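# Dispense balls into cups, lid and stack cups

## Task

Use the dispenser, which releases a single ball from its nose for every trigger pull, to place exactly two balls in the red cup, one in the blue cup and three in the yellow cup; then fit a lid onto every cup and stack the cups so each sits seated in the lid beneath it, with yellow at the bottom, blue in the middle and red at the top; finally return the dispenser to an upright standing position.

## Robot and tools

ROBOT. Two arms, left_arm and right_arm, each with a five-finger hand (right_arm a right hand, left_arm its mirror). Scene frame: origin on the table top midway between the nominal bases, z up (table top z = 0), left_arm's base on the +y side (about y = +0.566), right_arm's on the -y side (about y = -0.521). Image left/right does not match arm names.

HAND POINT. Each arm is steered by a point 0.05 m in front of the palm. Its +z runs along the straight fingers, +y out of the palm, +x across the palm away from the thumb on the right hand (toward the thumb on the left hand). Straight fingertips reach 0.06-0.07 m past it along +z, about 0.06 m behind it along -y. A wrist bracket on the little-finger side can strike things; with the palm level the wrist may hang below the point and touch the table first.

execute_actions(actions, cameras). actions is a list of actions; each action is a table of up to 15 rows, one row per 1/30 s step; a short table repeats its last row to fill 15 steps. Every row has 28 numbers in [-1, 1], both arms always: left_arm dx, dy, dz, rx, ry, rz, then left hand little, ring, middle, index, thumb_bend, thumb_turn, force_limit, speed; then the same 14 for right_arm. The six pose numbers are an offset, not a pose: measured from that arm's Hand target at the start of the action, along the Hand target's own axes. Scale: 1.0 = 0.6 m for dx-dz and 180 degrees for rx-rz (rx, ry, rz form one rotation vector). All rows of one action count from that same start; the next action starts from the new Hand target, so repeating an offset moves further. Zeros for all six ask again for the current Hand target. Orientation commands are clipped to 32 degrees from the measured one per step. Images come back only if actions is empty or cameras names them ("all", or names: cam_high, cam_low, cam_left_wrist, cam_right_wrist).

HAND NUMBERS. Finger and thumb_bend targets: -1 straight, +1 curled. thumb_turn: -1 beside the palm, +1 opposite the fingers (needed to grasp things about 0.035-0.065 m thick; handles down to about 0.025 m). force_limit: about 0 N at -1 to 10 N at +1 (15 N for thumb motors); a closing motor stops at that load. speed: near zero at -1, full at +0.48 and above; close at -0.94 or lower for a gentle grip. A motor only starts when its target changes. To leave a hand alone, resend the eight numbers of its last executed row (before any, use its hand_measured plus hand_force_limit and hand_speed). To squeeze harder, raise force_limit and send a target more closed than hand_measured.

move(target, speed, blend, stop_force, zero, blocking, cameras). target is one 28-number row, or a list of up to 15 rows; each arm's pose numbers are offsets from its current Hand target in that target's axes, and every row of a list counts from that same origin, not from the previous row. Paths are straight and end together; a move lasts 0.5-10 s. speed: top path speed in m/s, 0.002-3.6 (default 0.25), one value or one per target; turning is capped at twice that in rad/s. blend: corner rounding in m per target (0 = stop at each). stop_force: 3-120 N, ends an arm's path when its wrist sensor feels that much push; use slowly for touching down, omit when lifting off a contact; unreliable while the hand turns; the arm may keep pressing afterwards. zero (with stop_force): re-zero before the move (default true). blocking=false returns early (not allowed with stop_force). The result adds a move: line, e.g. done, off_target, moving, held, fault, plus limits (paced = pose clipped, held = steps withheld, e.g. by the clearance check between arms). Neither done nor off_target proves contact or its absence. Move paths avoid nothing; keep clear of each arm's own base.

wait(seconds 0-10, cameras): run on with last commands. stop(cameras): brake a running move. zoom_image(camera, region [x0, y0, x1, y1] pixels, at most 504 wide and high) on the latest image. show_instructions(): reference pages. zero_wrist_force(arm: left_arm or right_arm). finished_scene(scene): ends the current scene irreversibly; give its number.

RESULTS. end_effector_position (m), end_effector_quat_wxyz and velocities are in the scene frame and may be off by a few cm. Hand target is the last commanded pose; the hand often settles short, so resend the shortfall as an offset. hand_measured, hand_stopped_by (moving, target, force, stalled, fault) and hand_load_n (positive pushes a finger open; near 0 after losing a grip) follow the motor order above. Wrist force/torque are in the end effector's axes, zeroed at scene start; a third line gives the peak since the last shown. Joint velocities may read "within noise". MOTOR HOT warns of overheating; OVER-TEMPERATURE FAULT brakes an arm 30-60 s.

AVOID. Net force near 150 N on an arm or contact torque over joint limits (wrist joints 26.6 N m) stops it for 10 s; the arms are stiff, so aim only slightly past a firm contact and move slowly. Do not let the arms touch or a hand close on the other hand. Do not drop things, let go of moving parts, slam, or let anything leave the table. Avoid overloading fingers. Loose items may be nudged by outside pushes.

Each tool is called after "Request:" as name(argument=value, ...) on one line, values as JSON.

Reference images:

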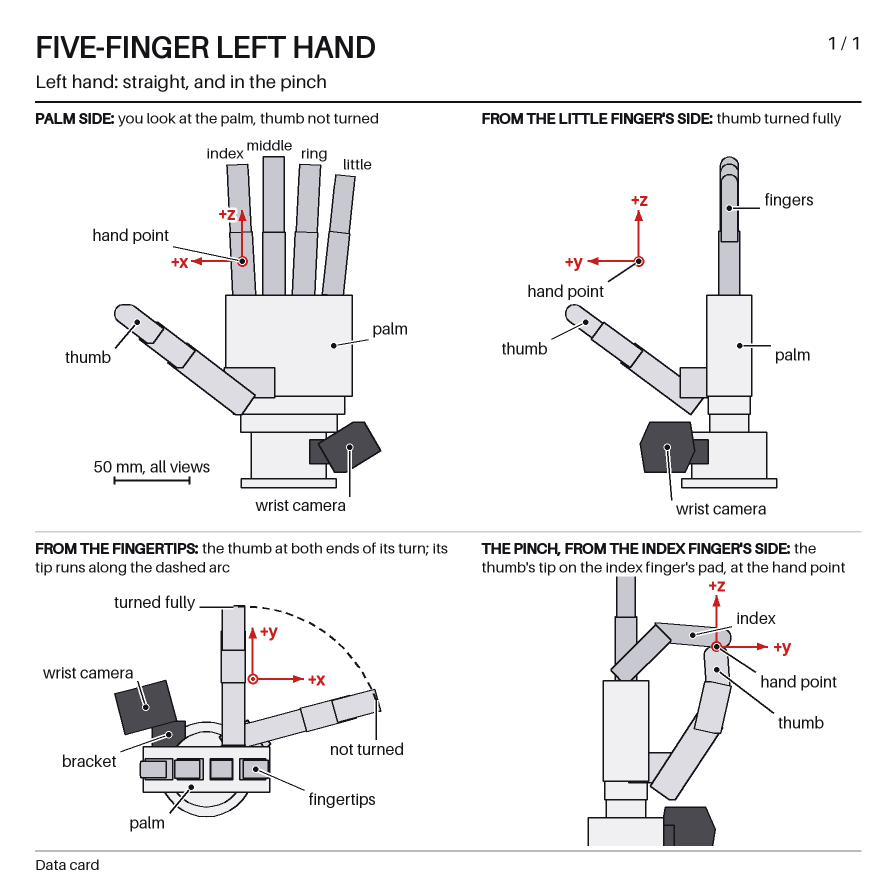

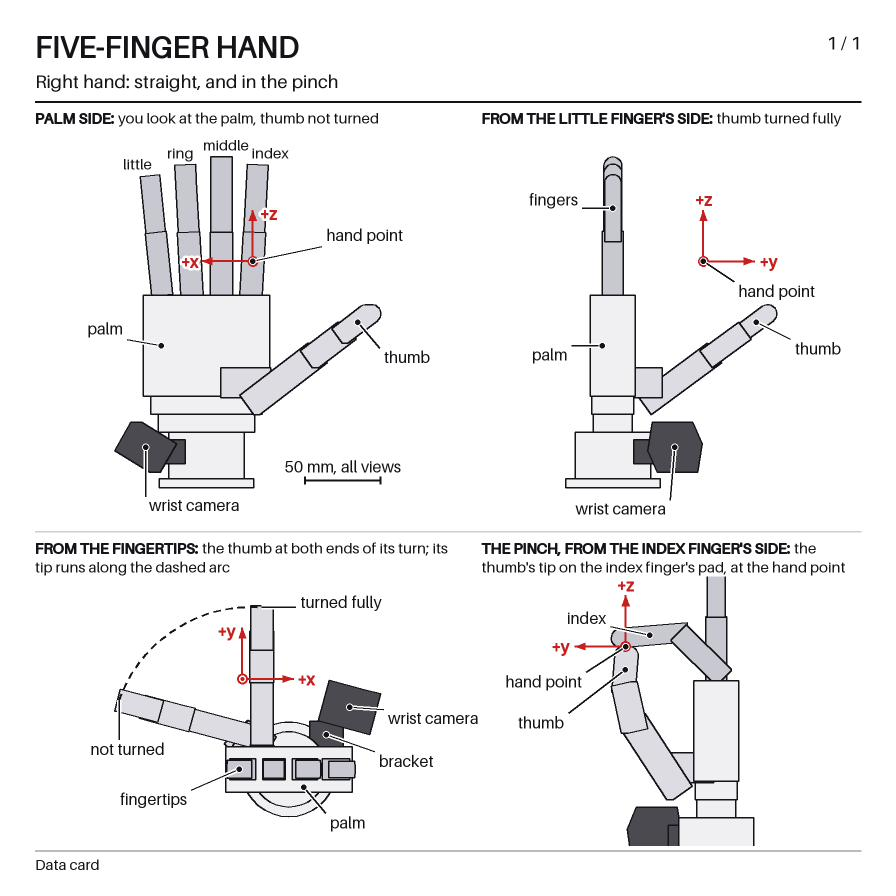

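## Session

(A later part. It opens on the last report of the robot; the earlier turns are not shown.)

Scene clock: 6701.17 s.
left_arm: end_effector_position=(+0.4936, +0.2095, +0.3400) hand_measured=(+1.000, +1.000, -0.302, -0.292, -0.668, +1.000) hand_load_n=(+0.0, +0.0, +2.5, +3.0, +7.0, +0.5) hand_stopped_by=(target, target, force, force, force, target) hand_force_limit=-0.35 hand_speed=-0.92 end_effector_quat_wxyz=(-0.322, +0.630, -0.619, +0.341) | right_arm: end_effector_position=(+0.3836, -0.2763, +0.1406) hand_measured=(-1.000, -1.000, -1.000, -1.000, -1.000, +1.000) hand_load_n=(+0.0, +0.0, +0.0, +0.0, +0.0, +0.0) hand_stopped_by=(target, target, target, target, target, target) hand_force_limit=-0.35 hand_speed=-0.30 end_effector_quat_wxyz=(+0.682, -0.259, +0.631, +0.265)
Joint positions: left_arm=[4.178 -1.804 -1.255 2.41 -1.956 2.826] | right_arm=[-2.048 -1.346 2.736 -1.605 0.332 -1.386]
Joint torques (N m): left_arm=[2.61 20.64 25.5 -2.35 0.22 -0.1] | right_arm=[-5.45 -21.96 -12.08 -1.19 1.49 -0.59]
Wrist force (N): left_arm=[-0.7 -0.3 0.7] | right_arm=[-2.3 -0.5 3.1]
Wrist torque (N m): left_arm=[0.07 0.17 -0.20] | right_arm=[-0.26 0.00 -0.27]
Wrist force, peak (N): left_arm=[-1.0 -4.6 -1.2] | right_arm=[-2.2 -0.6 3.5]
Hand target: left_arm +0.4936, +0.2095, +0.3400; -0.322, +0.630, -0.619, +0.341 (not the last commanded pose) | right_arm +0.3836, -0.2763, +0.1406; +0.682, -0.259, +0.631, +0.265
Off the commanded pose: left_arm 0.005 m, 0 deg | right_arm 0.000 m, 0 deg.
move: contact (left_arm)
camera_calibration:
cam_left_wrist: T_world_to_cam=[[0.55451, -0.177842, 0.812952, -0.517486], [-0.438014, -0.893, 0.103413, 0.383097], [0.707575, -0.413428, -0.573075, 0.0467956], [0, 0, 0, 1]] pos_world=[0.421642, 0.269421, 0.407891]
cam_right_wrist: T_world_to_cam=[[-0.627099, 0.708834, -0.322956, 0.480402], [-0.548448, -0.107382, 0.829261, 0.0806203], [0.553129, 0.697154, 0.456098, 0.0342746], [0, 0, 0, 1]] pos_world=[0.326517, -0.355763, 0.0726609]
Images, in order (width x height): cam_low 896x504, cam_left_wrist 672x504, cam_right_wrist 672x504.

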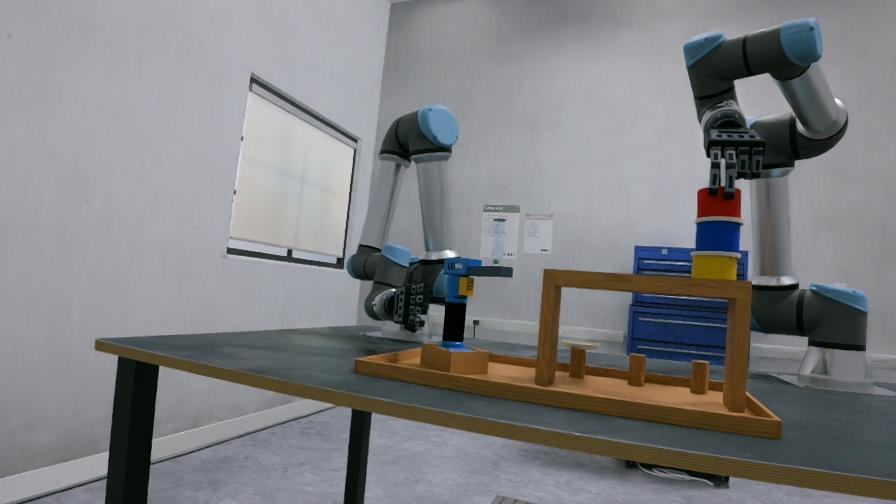

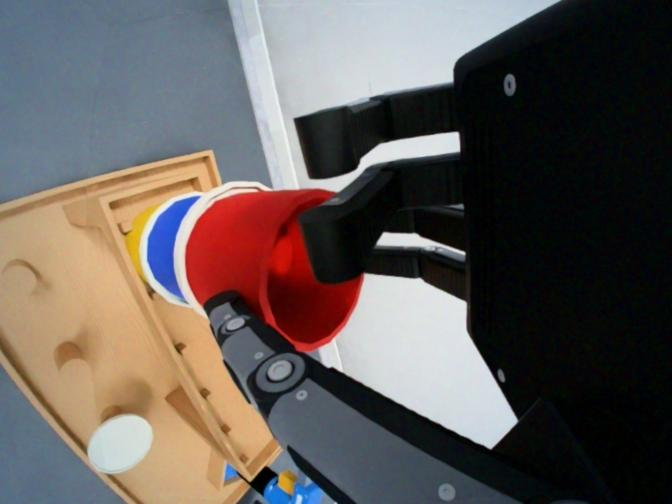

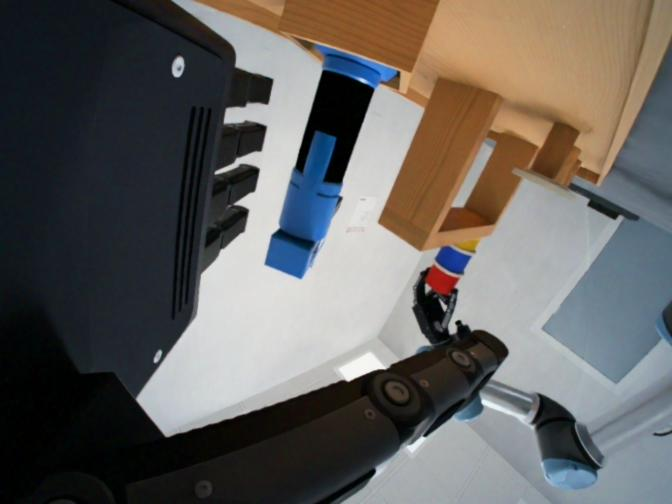

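Request:
move(target=[0.0013,-0.001,-0.0007,0,0,0,1,1,0.05,0.05,-0.45,1,-0.35,-0.92,0,0,0,0,0,0,-1,-1,-1,-1,-1,1,-0.35,-0.3], speed=0.01)

Request:
move(target=[-0.0002,0.0083,0.0056,0,0,0,1,1,0.05,0.05,-0.45,1,-0.35,-0.92,0,0,0,0,0,0,-1,-1,-1,-1,-1,1,-0.35,-0.3], speed=0.01, stop_force=6, cameras=["cam_low","cam_right_wrist","cam_left_wrist"])

Request:
zoom_image(camera="cam_low", region=[686, 180, 746, 230])

Request:
zoom_image(camera="cam_left_wrist", region=[120, 170, 300, 320])

Request:
zoom_image(camera="cam_right_wrist", region=[420, 238, 476, 298])

Scene clock: 6755.97 s.
left_arm: end_effector_position=(+0.4936, +0.2088, +0.3407) hand_measured=(+1.000, +1.000, -0.302, -0.292, -0.668, +1.000) hand_load_n=(+0.0, +0.0, +2.5, +3.0, +7.0, +0.0) hand_stopped_by=(target, target, force, force, force, target) hand_force_limit=-0.35 hand_speed=-0.92 end_effector_quat_wxyz=(-0.322, +0.630, -0.619, +0.341) | right_arm: end_effector_position=(+0.3836, -0.2763, +0.1406) hand_measured=(-1.000, -1.000, -1.000, -1.000, -1.000, +1.000) hand_load_n=(+0.0, +0.0, +0.0, +0.0, +0.0, +0.0) hand_stopped_by=(target, target, target, target, target, target) hand_force_limit=-0.35 hand_speed=-0.30 end_effector_quat_wxyz=(+0.682, -0.259, +0.631, +0.265)
Joint positions: left_arm=[4.176 -1.805 -1.252 2.408 -1.957 2.825] | right_arm=[-2.048 -1.346 2.736 -1.605 0.332 -1.386]
Joint torques (N m): left_arm=[-11.43 20.44 25.68 -2.38 -3.09 -1.6] | right_arm=[-6.37 -21.37 -12.63 -1.44 1.46 -0.67]
Wrist force (N): left_arm=[-0.6 -0.1 0.5] | right_arm=[-1.8 -0.5 3.2]
Wrist torque (N m): left_arm=[0.11 0.14 -0.05] | right_arm=[-0.26 -0.07 -0.24]
Wrist force, peak (N): left_arm=[-1.3 -0.3 1.1] | right_arm=[-2.3 -0.9 3.5]
Hand target: left_arm +0.4935, +0.2088, +0.3408; -0.322, +0.630, -0.619, +0.341 | right_arm +0.3836, -0.2763, +0.1406; +0.682, -0.259, +0.631, +0.265
Off the commanded pose: left_arm 0.000 m, 0 deg | right_arm 0.000 m, 0 deg.
move: done

Scene clock: 6757.33 s.
left_arm: end_effector_position=(+0.4935, +0.2087, +0.3350) hand_measured=(+1.000, +1.000, -0.302, -0.292, -0.668, +1.000) hand_load_n=(+0.0, +0.0, +2.5, +3.5, +5.5, +0.0) hand_stopped_by=(target, target, force, force, force, target) hand_force_limit=-0.35 hand_speed=-0.92 end_effector_quat_wxyz=(-0.322, +0.630, -0.619, +0.341) | right_arm: end_effector_position=(+0.3836, -0.2763, +0.1406) hand_measured=(-1.000, -1.000, -1.000, -1.000, -1.000, +1.000) hand_load_n=(-0.5, +0.0, +0.0, +0.0, +0.0, -0.5) hand_stopped_by=(target, target, target, target, target, target) hand_force_limit=-0.35 hand_speed=-0.30 end_effector_quat_wxyz=(+0.682, -0.259, +0.631, +0.265)
Joint positions: left_arm=[4.176 -1.804 -1.267 2.423 -1.957 2.825] | right_arm=[-2.048 -1.346 2.736 -1.605 0.332 -1.386]
Joint torques (N m): left_arm=[-10.97 31.1 23.56 -2.73 -2.56 -1.33] | right_arm=[-5.82 -22 -12.83 -1.35 1.43 -0.58]
Wrist force (N): left_arm=[-0.3 -5.6 -1.4] | right_arm=[-2.1 -0.4 3.3]
Wrist torque (N m): left_arm=[-0.14 0.12 0.08] | right_arm=[-0.26 -0.03 -0.25]
Wrist force, peak (N): left_arm=[-0.5 -6.2 -1.9] | right_arm=[-2.0 -0.6 3.5]
Hand target: left_arm +0.4935, +0.2087, +0.3350; -0.322, +0.630, -0.619, +0.341 | right_arm +0.3836, -0.2763, +0.1406; +0.682, -0.259, +0.631, +0.265
Off the commanded pose: left_arm 0.000 m, 0 deg | right_arm 0.000 m, 0 deg.
move: contact (left_arm)
camera_calibration:
cam_left_wrist: T_world_to_cam=[[0.554581, -0.177883, 0.812895, -0.51356], [-0.437943, -0.893041, 0.103357, 0.382904], [0.707563, -0.413321, -0.573166, 0.0436118], [0, 0, 0, 1]] pos_world=[0.421643, 0.268621, 0.402891]
cam_right_wrist: T_world_to_cam=[[-0.627099, 0.708834, -0.322956, 0.480402], [-0.548448, -0.107382, 0.829261, 0.0806203], [0.553129, 0.697154, 0.456098, 0.0342746], [0, 0, 0, 1]] pos_world=[0.326517, -0.355763, 0.0726609]
Images, in order (width x height): cam_low 896x504, cam_left_wrist 672x504, cam_right_wrist 672x504.

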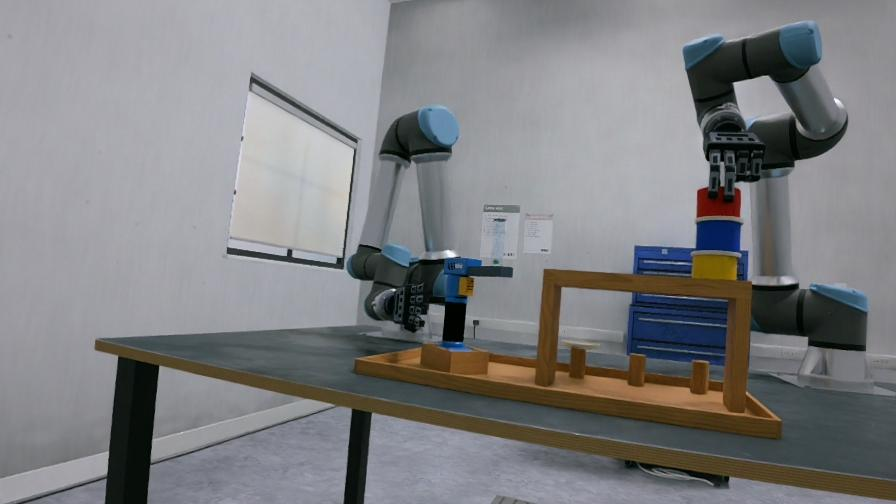

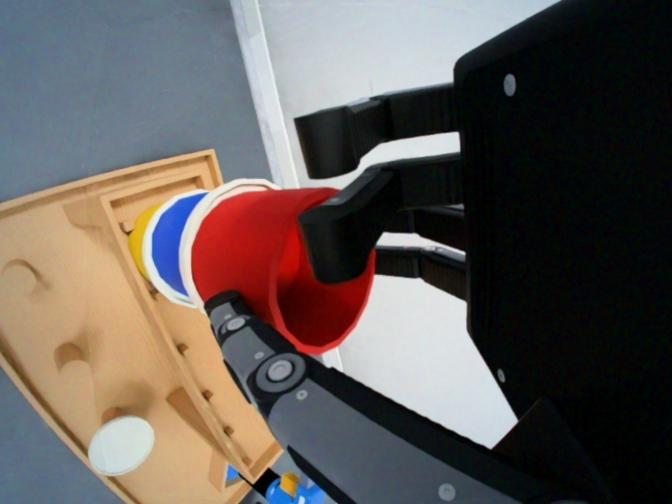

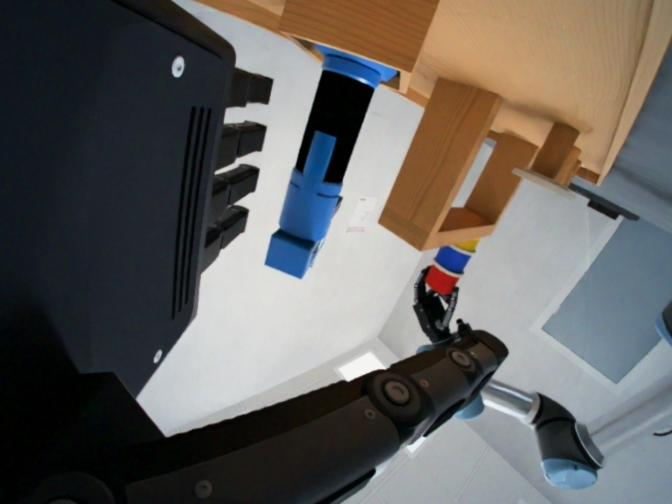

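Scaled by 8.400 from the camera's 896x504 image, which has a finer 1280x720 frame.

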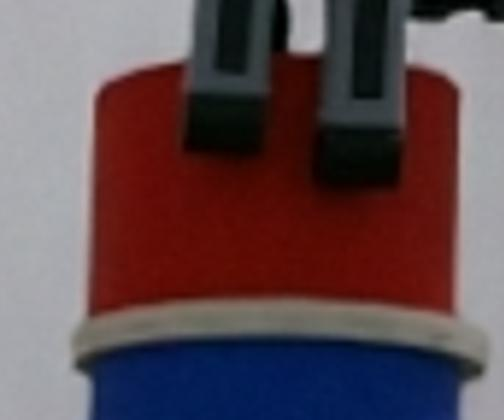

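Scaled by 2.800 from the camera's 672x504 image, which has a finer 960x720 frame.

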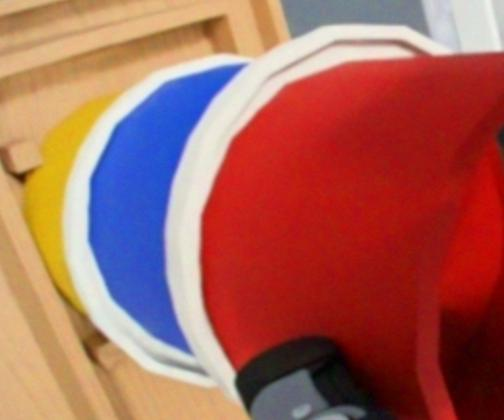

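Scaled by 8.400 from the camera's 672x504 image, which has a finer 960x720 frame.

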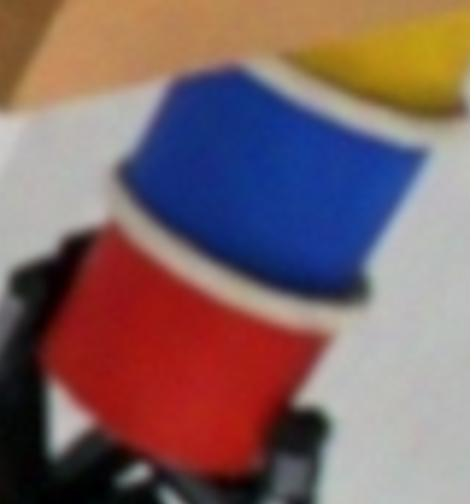

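Request:
zoom_image(camera="cam_low", region=[690, 205, 720, 230])

Request:
zoom_image(camera="cam_low", region=[686, 238, 716, 263])

Request:
zoom_image(camera="cam_left_wrist", region=[140, 170, 230, 250])

Scaled by 16.800 from the camera's 896x504 image, which has a finer 1280x720 frame.

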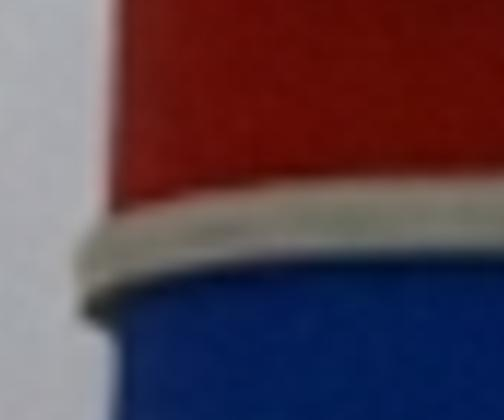

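Scaled by 16.800 from the camera's 896x504 image, which has a finer 1280x720 frame.

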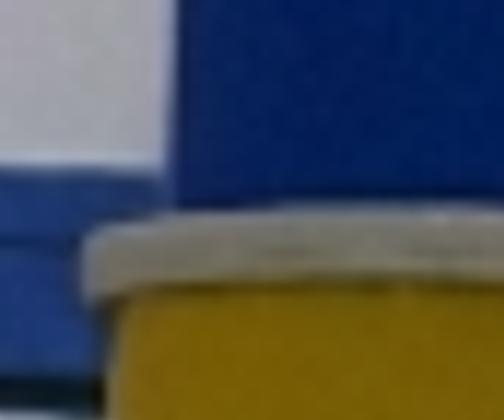

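Scaled by 5.600 from the camera's 672x504 image, which has a finer 960x720 frame.

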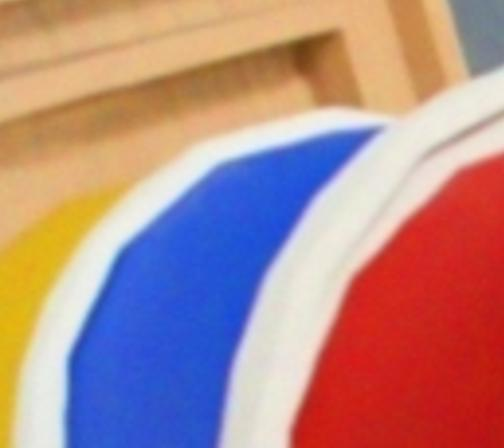

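Request:
move(target=[0.0011,-0.0414,-0.028,0,0,0,1,1,0.05,0.05,-0.45,1,-0.35,-0.92,0,0,0,0,0,0,-1,-1,-1,-1,-1,1,-0.35,-0.3], speed=0.04, cameras=["cam_low","cam_right_wrist","cam_left_wrist","cam_high"])

Request:
zoom_image(camera="cam_low", region=[686, 160, 746, 210])

Request:
zoom_image(camera="cam_low", region=[686, 200, 746, 250])

Request:
zoom_image(camera="cam_left_wrist", region=[100, 150, 260, 310])

Request:
zoom_image(camera="cam_high", region=[530, 130, 600, 240])

Scene clock: 6799.07 s.
left_arm: end_effector_position=(+0.4935, +0.2090, +0.3649) hand_measured=(+1.000, +1.000, -0.302, -0.292, -0.668, +1.000) hand_load_n=(+0.0, +0.0, +1.5, +2.5, +6.5, +0.5) hand_stopped_by=(target, target, force, force, force, target) hand_force_limit=-0.35 hand_speed=-0.92 end_effector_quat_wxyz=(-0.322, +0.630, -0.619, +0.341) | right_arm: end_effector_position=(+0.3836, -0.2763, +0.1406) hand_measured=(-1.000, -1.000, -1.000, -1.000, -1.000, +1.000) hand_load_n=(-0.5, +0.0, +0.0, +0.0, +0.0, +0.0) hand_stopped_by=(target, target, target, target, target, target) hand_force_limit=-0.35 hand_speed=-0.30 end_effector_quat_wxyz=(+0.682, -0.259, +0.631, +0.265)
Joint positions: left_arm=[4.177 -1.812 -1.181 2.344 -1.956 2.826] | right_arm=[-2.048 -1.346 2.736 -1.605 0.332 -1.386]
Joint torques (N m): left_arm=[10.09 20.27 25.66 -2.4 1.12 -0.52] | right_arm=[-6.13 -21.16 -12.04 -1.45 1.41 -0.59]
Wrist force (N): left_arm=[-0.5 -0.3 0.4] | right_arm=[-2.2 -0.5 3.2]
Wrist torque (N m): left_arm=[0.09 0.13 -0.06] | right_arm=[-0.25 -0.01 -0.26]
Wrist force, peak (N): left_arm=[-0.6 -5.6 -1.6] | right_arm=[-2.4 -0.5 3.5]
Hand target: left_arm +0.4935, +0.2090, +0.3650; -0.322, +0.630, -0.619, +0.341 | right_arm +0.3836, -0.2763, +0.1406; +0.682, -0.259, +0.631, +0.265
Off the commanded pose: left_arm 0.000 m, 0 deg | right_arm 0.000 m, 0 deg.
move: done
camera_calibration:
cam_left_wrist: T_world_to_cam=[[0.554443, -0.177981, 0.812967, -0.537759], [-0.4381, -0.892973, 0.103288, 0.380159], [0.707574, -0.413428, -0.573076, 0.0608588], [0, 0, 0, 1]] pos_world=[0.421642, 0.268921, 0.432791]
cam_right_wrist: T_world_to_cam=[[-0.627099, 0.708834, -0.322956, 0.480402], [-0.548448, -0.107382, 0.829261, 0.0806203], [0.553129, 0.697154, 0.456098, 0.0342746], [0, 0, 0, 1]] pos_world=[0.326517, -0.355763, 0.0726609]

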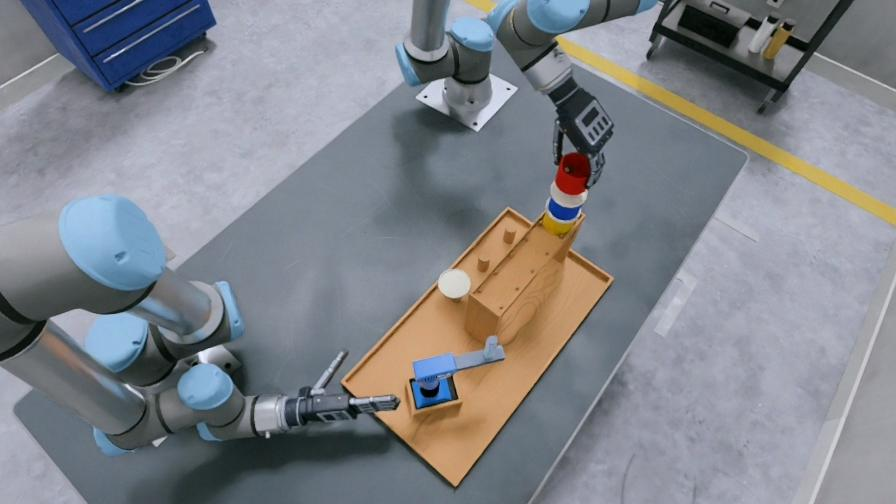

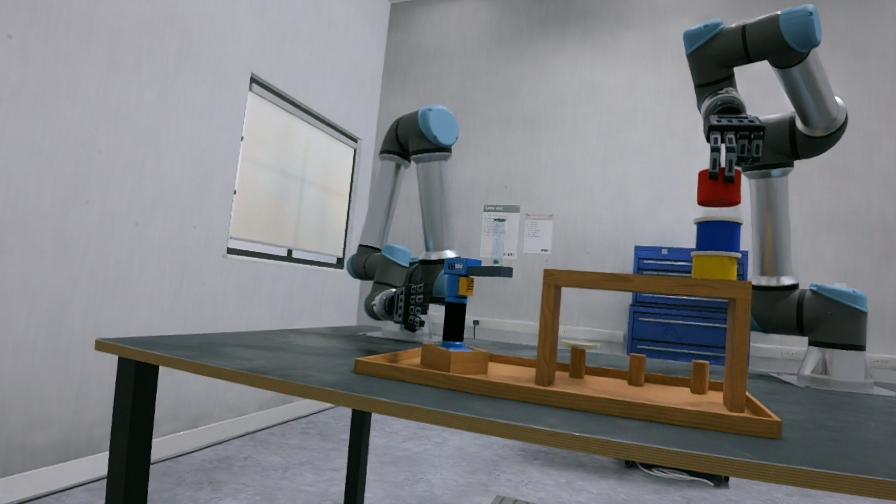

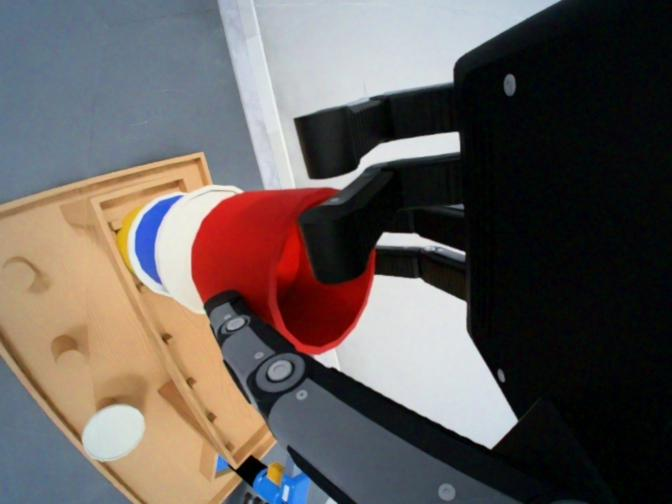

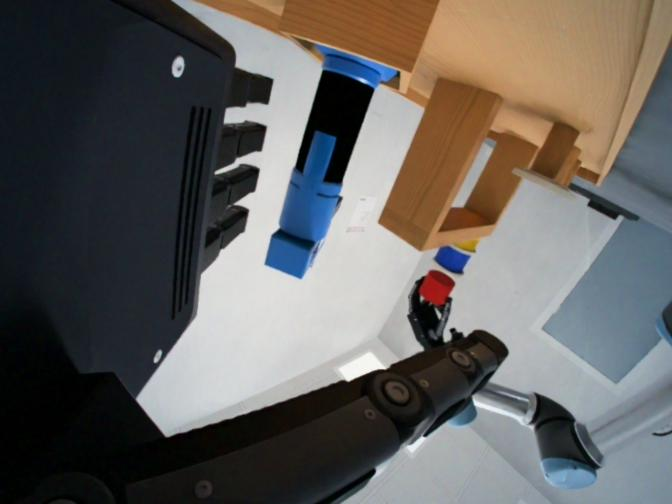

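Scaled by 8.400 from the camera's 896x504 image, which has a finer 1280x720 frame.

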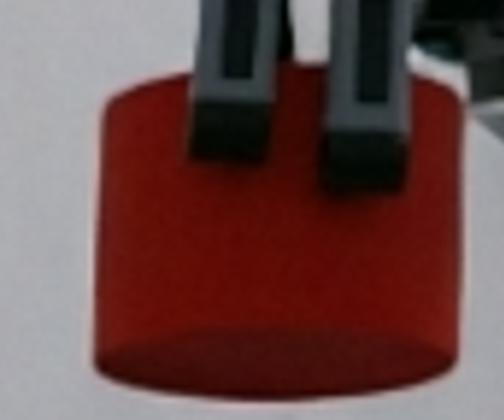

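Scaled by 8.400 from the camera's 896x504 image, which has a finer 1280x720 frame.

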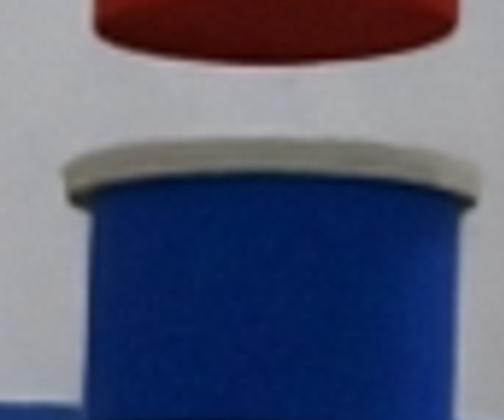

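Scaled by 3.150 from the camera's 672x504 image, which has a finer 960x720 frame.

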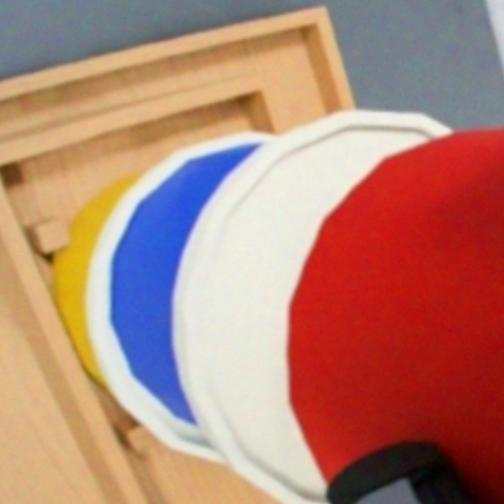

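Scaled by 4.582 from the camera's 896x504 image, which has a finer 1280x720 frame.

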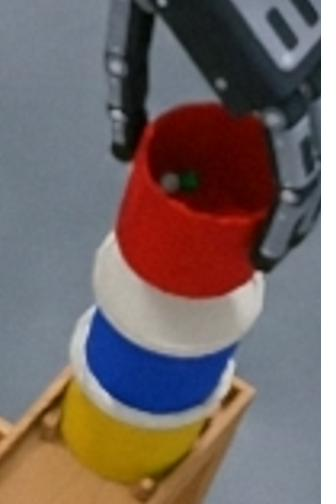

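Request:
zoom_image(camera="cam_low", region=[702, 212, 732, 262])

Request:
zoom_image(camera="cam_low", region=[702, 162, 732, 212])

Scaled by 10.080 from the camera's 896x504 image, which has a finer 1280x720 frame.

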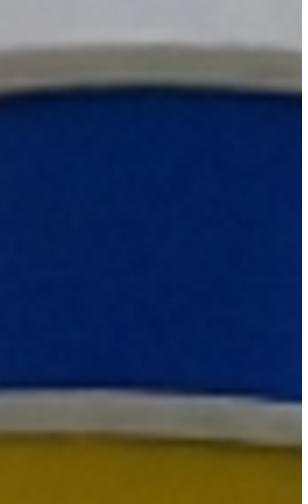

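Scaled by 10.080 from the camera's 896x504 image, which has a finer 1280x720 frame.

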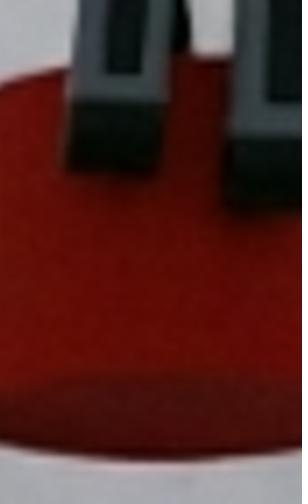

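Request:
move(target=[-0.001,0.0345,0.0233,0,0,0,1,1,0.05,0.05,-0.45,1,-0.35,-0.92,0,0,0,0,0,0,-1,-1,-1,-1,-1,1,-0.35,-0.3], speed=0.04)

Request:
move(target=[-0.0003,0.0124,0.0084,0,0,0,1,1,0.05,0.05,-0.45,1,-0.35,-0.92,0,0,0,0,0,0,-1,-1,-1,-1,-1,1,-0.35,-0.3], speed=0.008, stop_force=3, cameras=["cam_low","cam_right_wrist","cam_left_wrist"])

Request:
zoom_image(camera="cam_low", region=[686, 180, 746, 230])

Request:
zoom_image(camera="cam_left_wrist", region=[120, 170, 300, 320])

Request:
zoom_image(camera="cam_right_wrist", region=[420, 238, 476, 298])

Scene clock: 6858.50 s.
left_arm: end_effector_position=(+0.4935, +0.2088, +0.3401) hand_measured=(+1.000, +1.000, -0.302, -0.292, -0.668, +1.000) hand_load_n=(+0.0, +0.0, +1.5, +3.0, +6.5, +0.5) hand_stopped_by=(target, target, force, force, force, target) hand_force_limit=-0.35 hand_speed=-0.92 end_effector_quat_wxyz=(-0.322, +0.630, -0.619, +0.341) | right_arm: end_effector_position=(+0.3836, -0.2763, +0.1406) hand_measured=(-1.000, -1.000, -1.000, -1.000, -1.000, +1.000) hand_load_n=(+0.0, +0.0, -0.5, +0.0, +0.0, +0.0) hand_stopped_by=(target, target, target, target, target, target) hand_force_limit=-0.35 hand_speed=-0.30 end_effector_quat_wxyz=(+0.682, -0.259, +0.631, +0.265)
Joint positions: left_arm=[4.176 -1.805 -1.253 2.409 -1.957 2.825] | right_arm=[-2.048 -1.346 2.736 -1.605 0.332 -1.386]
Joint torques (N m): left_arm=[-11.75 35.08 10.3 1.62 -2.14 0.32] | right_arm=[-5.95 -21.51 -12.39 -1.45 1.37 -0.6]
Wrist force (N): left_arm=[-0.7 -0.4 0.9] | right_arm=[-1.8 -0.6 3.3]
Wrist torque (N m): left_arm=[0.04 0.18 -0.03] | right_arm=[-0.28 -0.07 -0.24]
Wrist force, peak (N): left_arm=[-0.6 -0.7 1.2] | right_arm=[-2.2 -0.8 3.6]
Hand target: left_arm +0.4935, +0.2088, +0.3400; -0.322, +0.630, -0.619, +0.341 | right_arm +0.3836, -0.2763, +0.1406; +0.682, -0.259, +0.631, +0.265
Off the commanded pose: left_arm 0.000 m, 0 deg | right_arm 0.000 m, 0 deg.
move: done

Scene clock: 6859.83 s.
left_arm: end_effector_position=(+0.4935, +0.2088, +0.3378) hand_measured=(+1.000, +1.000, -0.302, -0.292, -0.668, +1.000) hand_load_n=(+0.0, +0.0, +2.0, +2.5, +7.0, +0.5) hand_stopped_by=(target, target, force, force, force, target) hand_force_limit=-0.35 hand_speed=-0.92 end_effector_quat_wxyz=(-0.322, +0.630, -0.619, +0.341) | right_arm: end_effector_position=(+0.3836, -0.2763, +0.1406) hand_measured=(-1.000, -1.000, -1.000, -1.000, -1.000, +1.000) hand_load_n=(+0.0, +0.0, +0.0, +0.0, +0.0, -0.5) hand_stopped_by=(target, target, target, target, target, target) hand_force_limit=-0.35 hand_speed=-0.30 end_effector_quat_wxyz=(+0.682, -0.259, +0.631, +0.265)
Joint positions: left_arm=[4.176 -1.805 -1.26 2.415 -1.957 2.825] | right_arm=[-2.048 -1.346 2.736 -1.605 0.332 -1.386]
Joint torques (N m): left_arm=[-11.1 19.87 24.26 -2.4 -2.11 0.72] | right_arm=[-5.72 -21.46 -12.56 -1.39 1.45 -0.71]
Wrist force (N): left_arm=[-0.6 -1.2 0.4] | right_arm=[-1.9 -0.6 3.1]
Wrist torque (N m): left_arm=[0.05 0.14 -0.01] | right_arm=[-0.27 -0.04 -0.25]
Wrist force, peak (N): left_arm=[-1.5 -4.1 -1.8] | right_arm=[-2.1 -0.6 3.3]
Hand target: left_arm +0.4935, +0.2088, +0.3378; -0.322, +0.630, -0.619, +0.341 (not the last commanded pose) | right_arm +0.3836, -0.2763, +0.1406; +0.682, -0.259, +0.631, +0.265
Off the commanded pose: left_arm 0.007 m, 0 deg | right_arm 0.000 m, 0 deg.
move: contact (left_arm)
camera_calibration:
cam_left_wrist: T_world_to_cam=[[0.55451, -0.177842, 0.812952, -0.515767], [-0.438014, -0.893, 0.103413, 0.382656], [0.707575, -0.413428, -0.573075, 0.0453161], [0, 0, 0, 1]] pos_world=[0.421542, 0.268721, 0.405691]
cam_right_wrist: T_world_to_cam=[[-0.627099, 0.708834, -0.322956, 0.480402], [-0.548448, -0.107382, 0.829261, 0.0806203], [0.553129, 0.697154, 0.456098, 0.0342746], [0, 0, 0, 1]] pos_world=[0.326517, -0.355763, 0.0726609]
Images, in order (width x height): cam_low 896x504, cam_left_wrist 672x504, cam_right_wrist 672x504.

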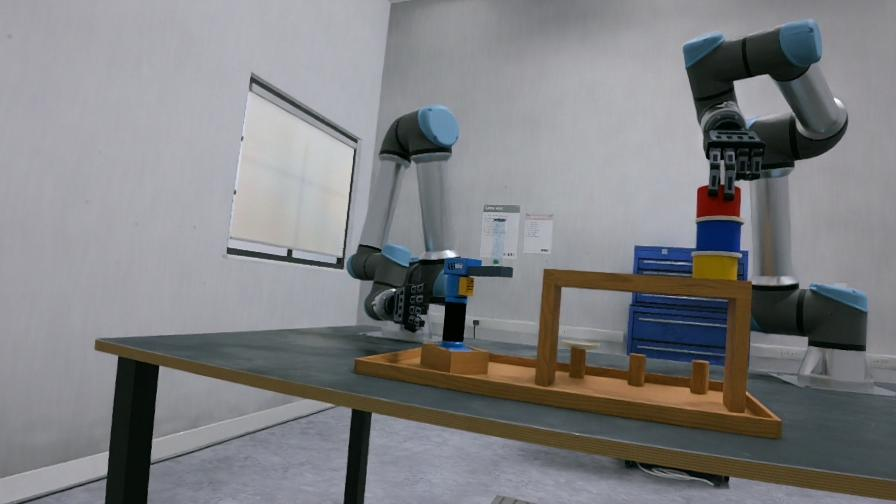

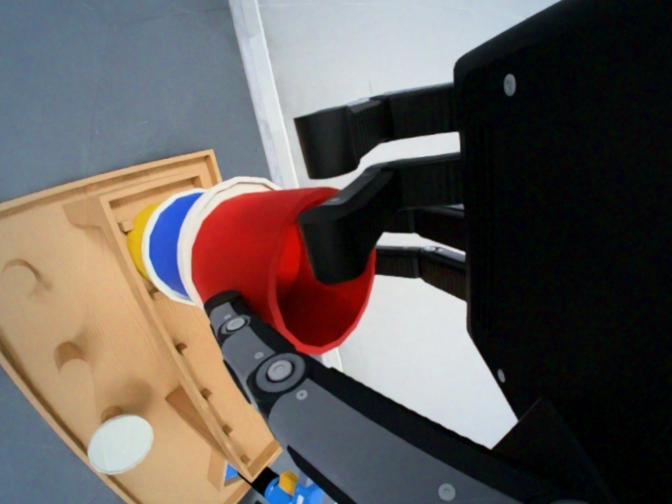

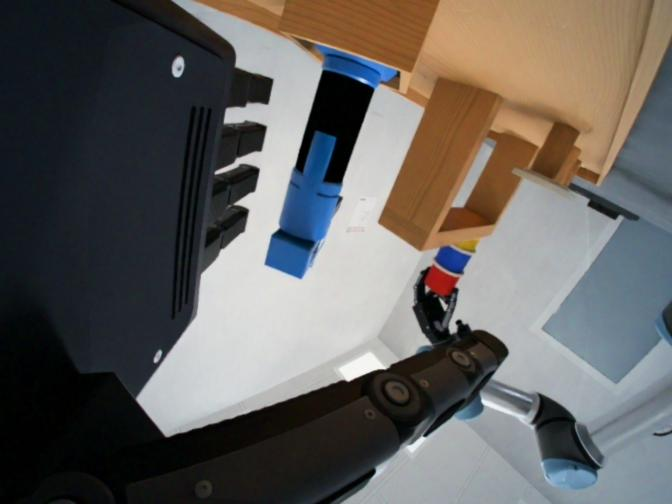

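Scaled by 8.400 from the camera's 896x504 image, which has a finer 1280x720 frame.

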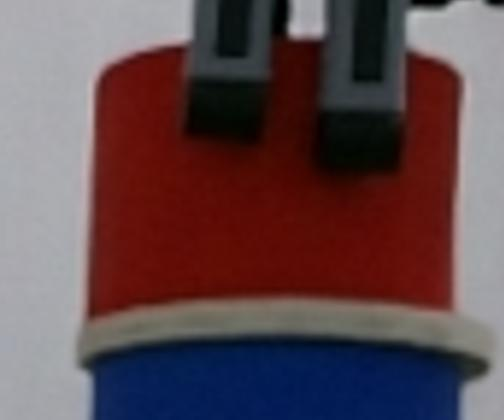

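Scaled by 2.800 from the camera's 672x504 image, which has a finer 960x720 frame.

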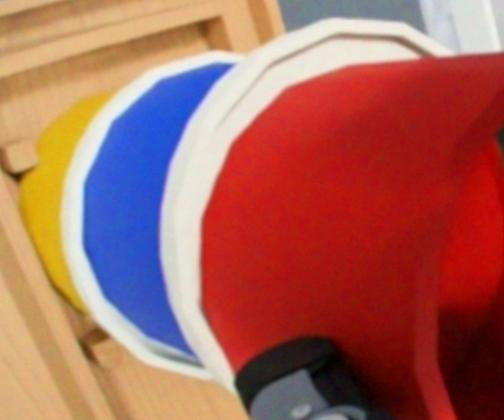

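Scaled by 8.400 from the camera's 672x504 image, which has a finer 960x720 frame.

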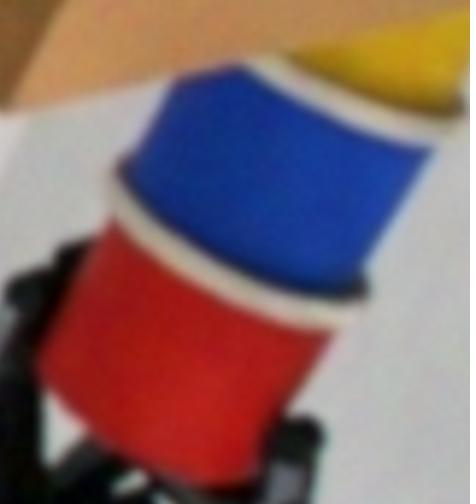

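Request:
move(target=[0.001,-0.0386,-0.0261,0,0,0,1,1,0.05,0.05,-0.45,1,-0.35,-0.92,0,0,0,0,0,0,-1,-1,-1,-1,-1,1,-0.35,-0.3], speed=0.05, cameras=["cam_low","cam_right_wrist","cam_left_wrist"])

Request:
zoom_image(camera="cam_low", region=[682, 208, 718, 268])

Request:
zoom_image(camera="cam_low", region=[714, 208, 750, 268])

Request:
zoom_image(camera="cam_left_wrist", region=[110, 170, 230, 320])

Request:
zoom_image(camera="cam_right_wrist", region=[420, 228, 490, 298])

Scene clock: 6924.23 s.
left_arm: end_effector_position=(+0.4935, +0.2090, +0.3656) hand_measured=(+1.000, +1.000, -0.302, -0.292, -0.668, +1.000) hand_load_n=(+0.0, +0.0, +2.0, +2.5, +6.5, +0.5) hand_stopped_by=(target, target, force, force, force, target) hand_force_limit=-0.35 hand_speed=-0.92 end_effector_quat_wxyz=(-0.322, +0.630, -0.619, +0.341) | right_arm: end_effector_position=(+0.3836, -0.2763, +0.1406) hand_measured=(-1.000, -1.000, -1.000, -1.000, -1.000, +1.000) hand_load_n=(+0.0, +0.0, +0.0, +0.0, +0.0, -0.5) hand_stopped_by=(target, target, target, target, target, target) hand_force_limit=-0.35 hand_speed=-0.30 end_effector_quat_wxyz=(+0.682, -0.259, +0.631, +0.265)
Joint positions: left_arm=[4.177 -1.812 -1.179 2.342 -1.956 2.826] | right_arm=[-2.048 -1.346 2.736 -1.605 0.332 -1.386]
Joint torques (N m): left_arm=[10.98 20.95 25.96 -2.15 1 -0.78] | right_arm=[-5.56 -21.49 -12.03 -1.37 1.38 -0.6]
Wrist force (N): left_arm=[-0.7 -0.4 0.3] | right_arm=[-2.0 -0.6 3.1]
Wrist torque (N m): left_arm=[0.09 0.16 -0.09] | right_arm=[-0.26 -0.03 -0.26]
Wrist force, peak (N): left_arm=[-1.0 -1.9 0.5] | right_arm=[-2.3 -0.6 3.6]
Hand target: left_arm +0.4935, +0.2091, +0.3657; -0.322, +0.630, -0.619, +0.341 | right_arm +0.3836, -0.2763, +0.1406; +0.682, -0.259, +0.631, +0.265
Off the commanded pose: left_arm 0.000 m, 0 deg | right_arm 0.000 m, 0 deg.
move: done
camera_calibration:
cam_left_wrist: T_world_to_cam=[[0.554443, -0.177981, 0.812967, -0.538328], [-0.4381, -0.892973, 0.103288, 0.380086], [0.707574, -0.413428, -0.573076, 0.06126], [0, 0, 0, 1]] pos_world=[0.421642, 0.268921, 0.433491]
cam_right_wrist: T_world_to_cam=[[-0.627099, 0.708834, -0.322956, 0.480402], [-0.548448, -0.107382, 0.829261, 0.0806203], [0.553129, 0.697154, 0.456098, 0.0342746], [0, 0, 0, 1]] pos_world=[0.326517, -0.355763, 0.0726609]
Images, in order (width x height): cam_low 896x504, cam_left_wrist 672x504, cam_right_wrist 672x504.

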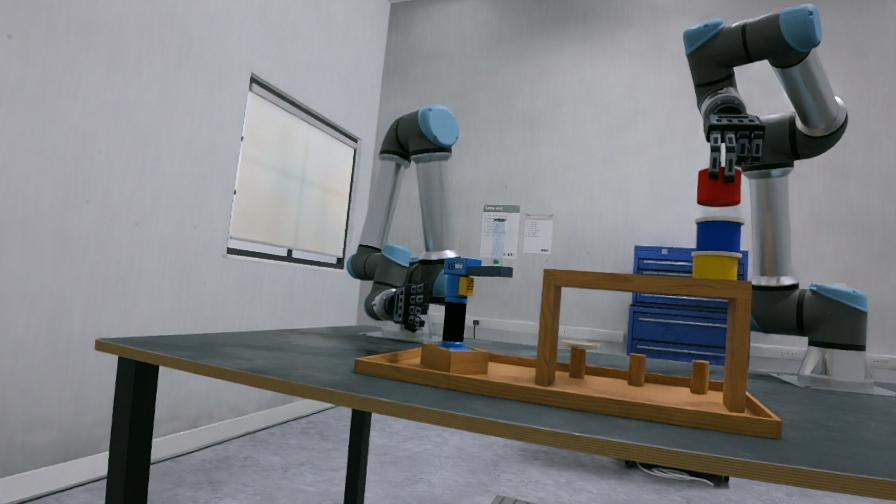

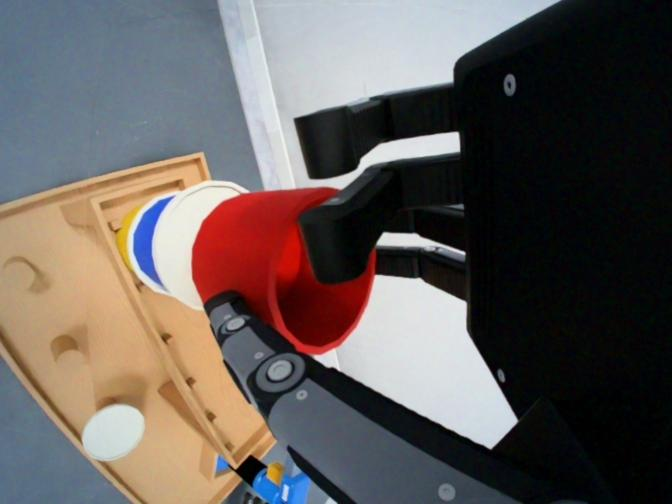

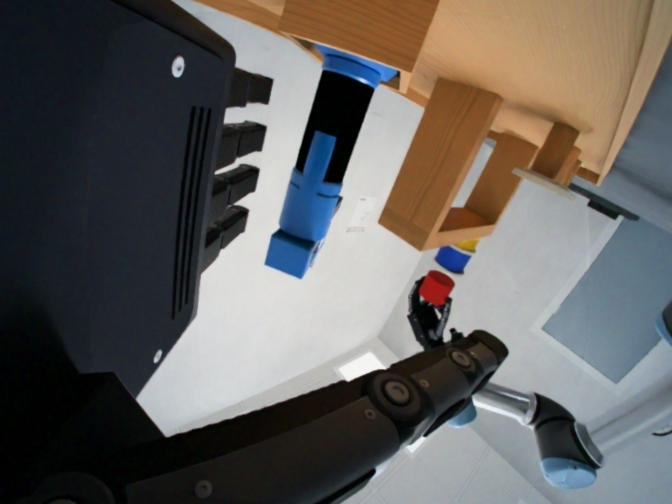

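Scaled by 8.400 from the camera's 896x504 image, which has a finer 1280x720 frame.

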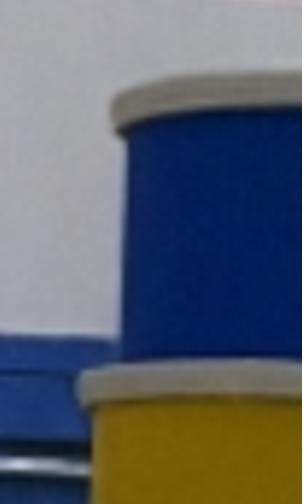

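Scaled by 8.400 from the camera's 896x504 image, which has a finer 1280x720 frame.

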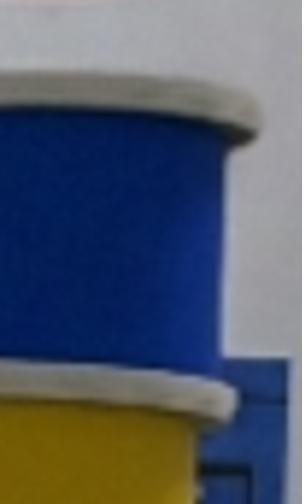

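Scaled by 3.360 from the camera's 672x504 image, which has a finer 960x720 frame.

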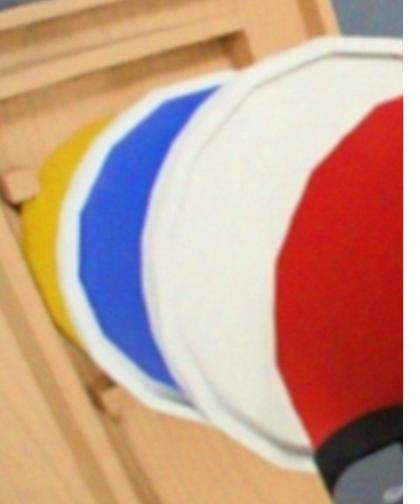

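Scaled by 7.200 from the camera's 672x504 image, which has a finer 960x720 frame.

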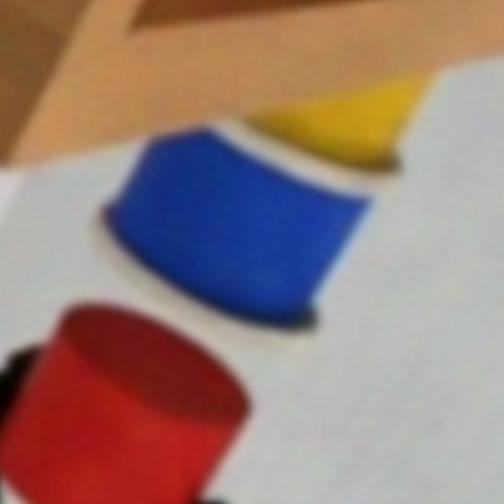

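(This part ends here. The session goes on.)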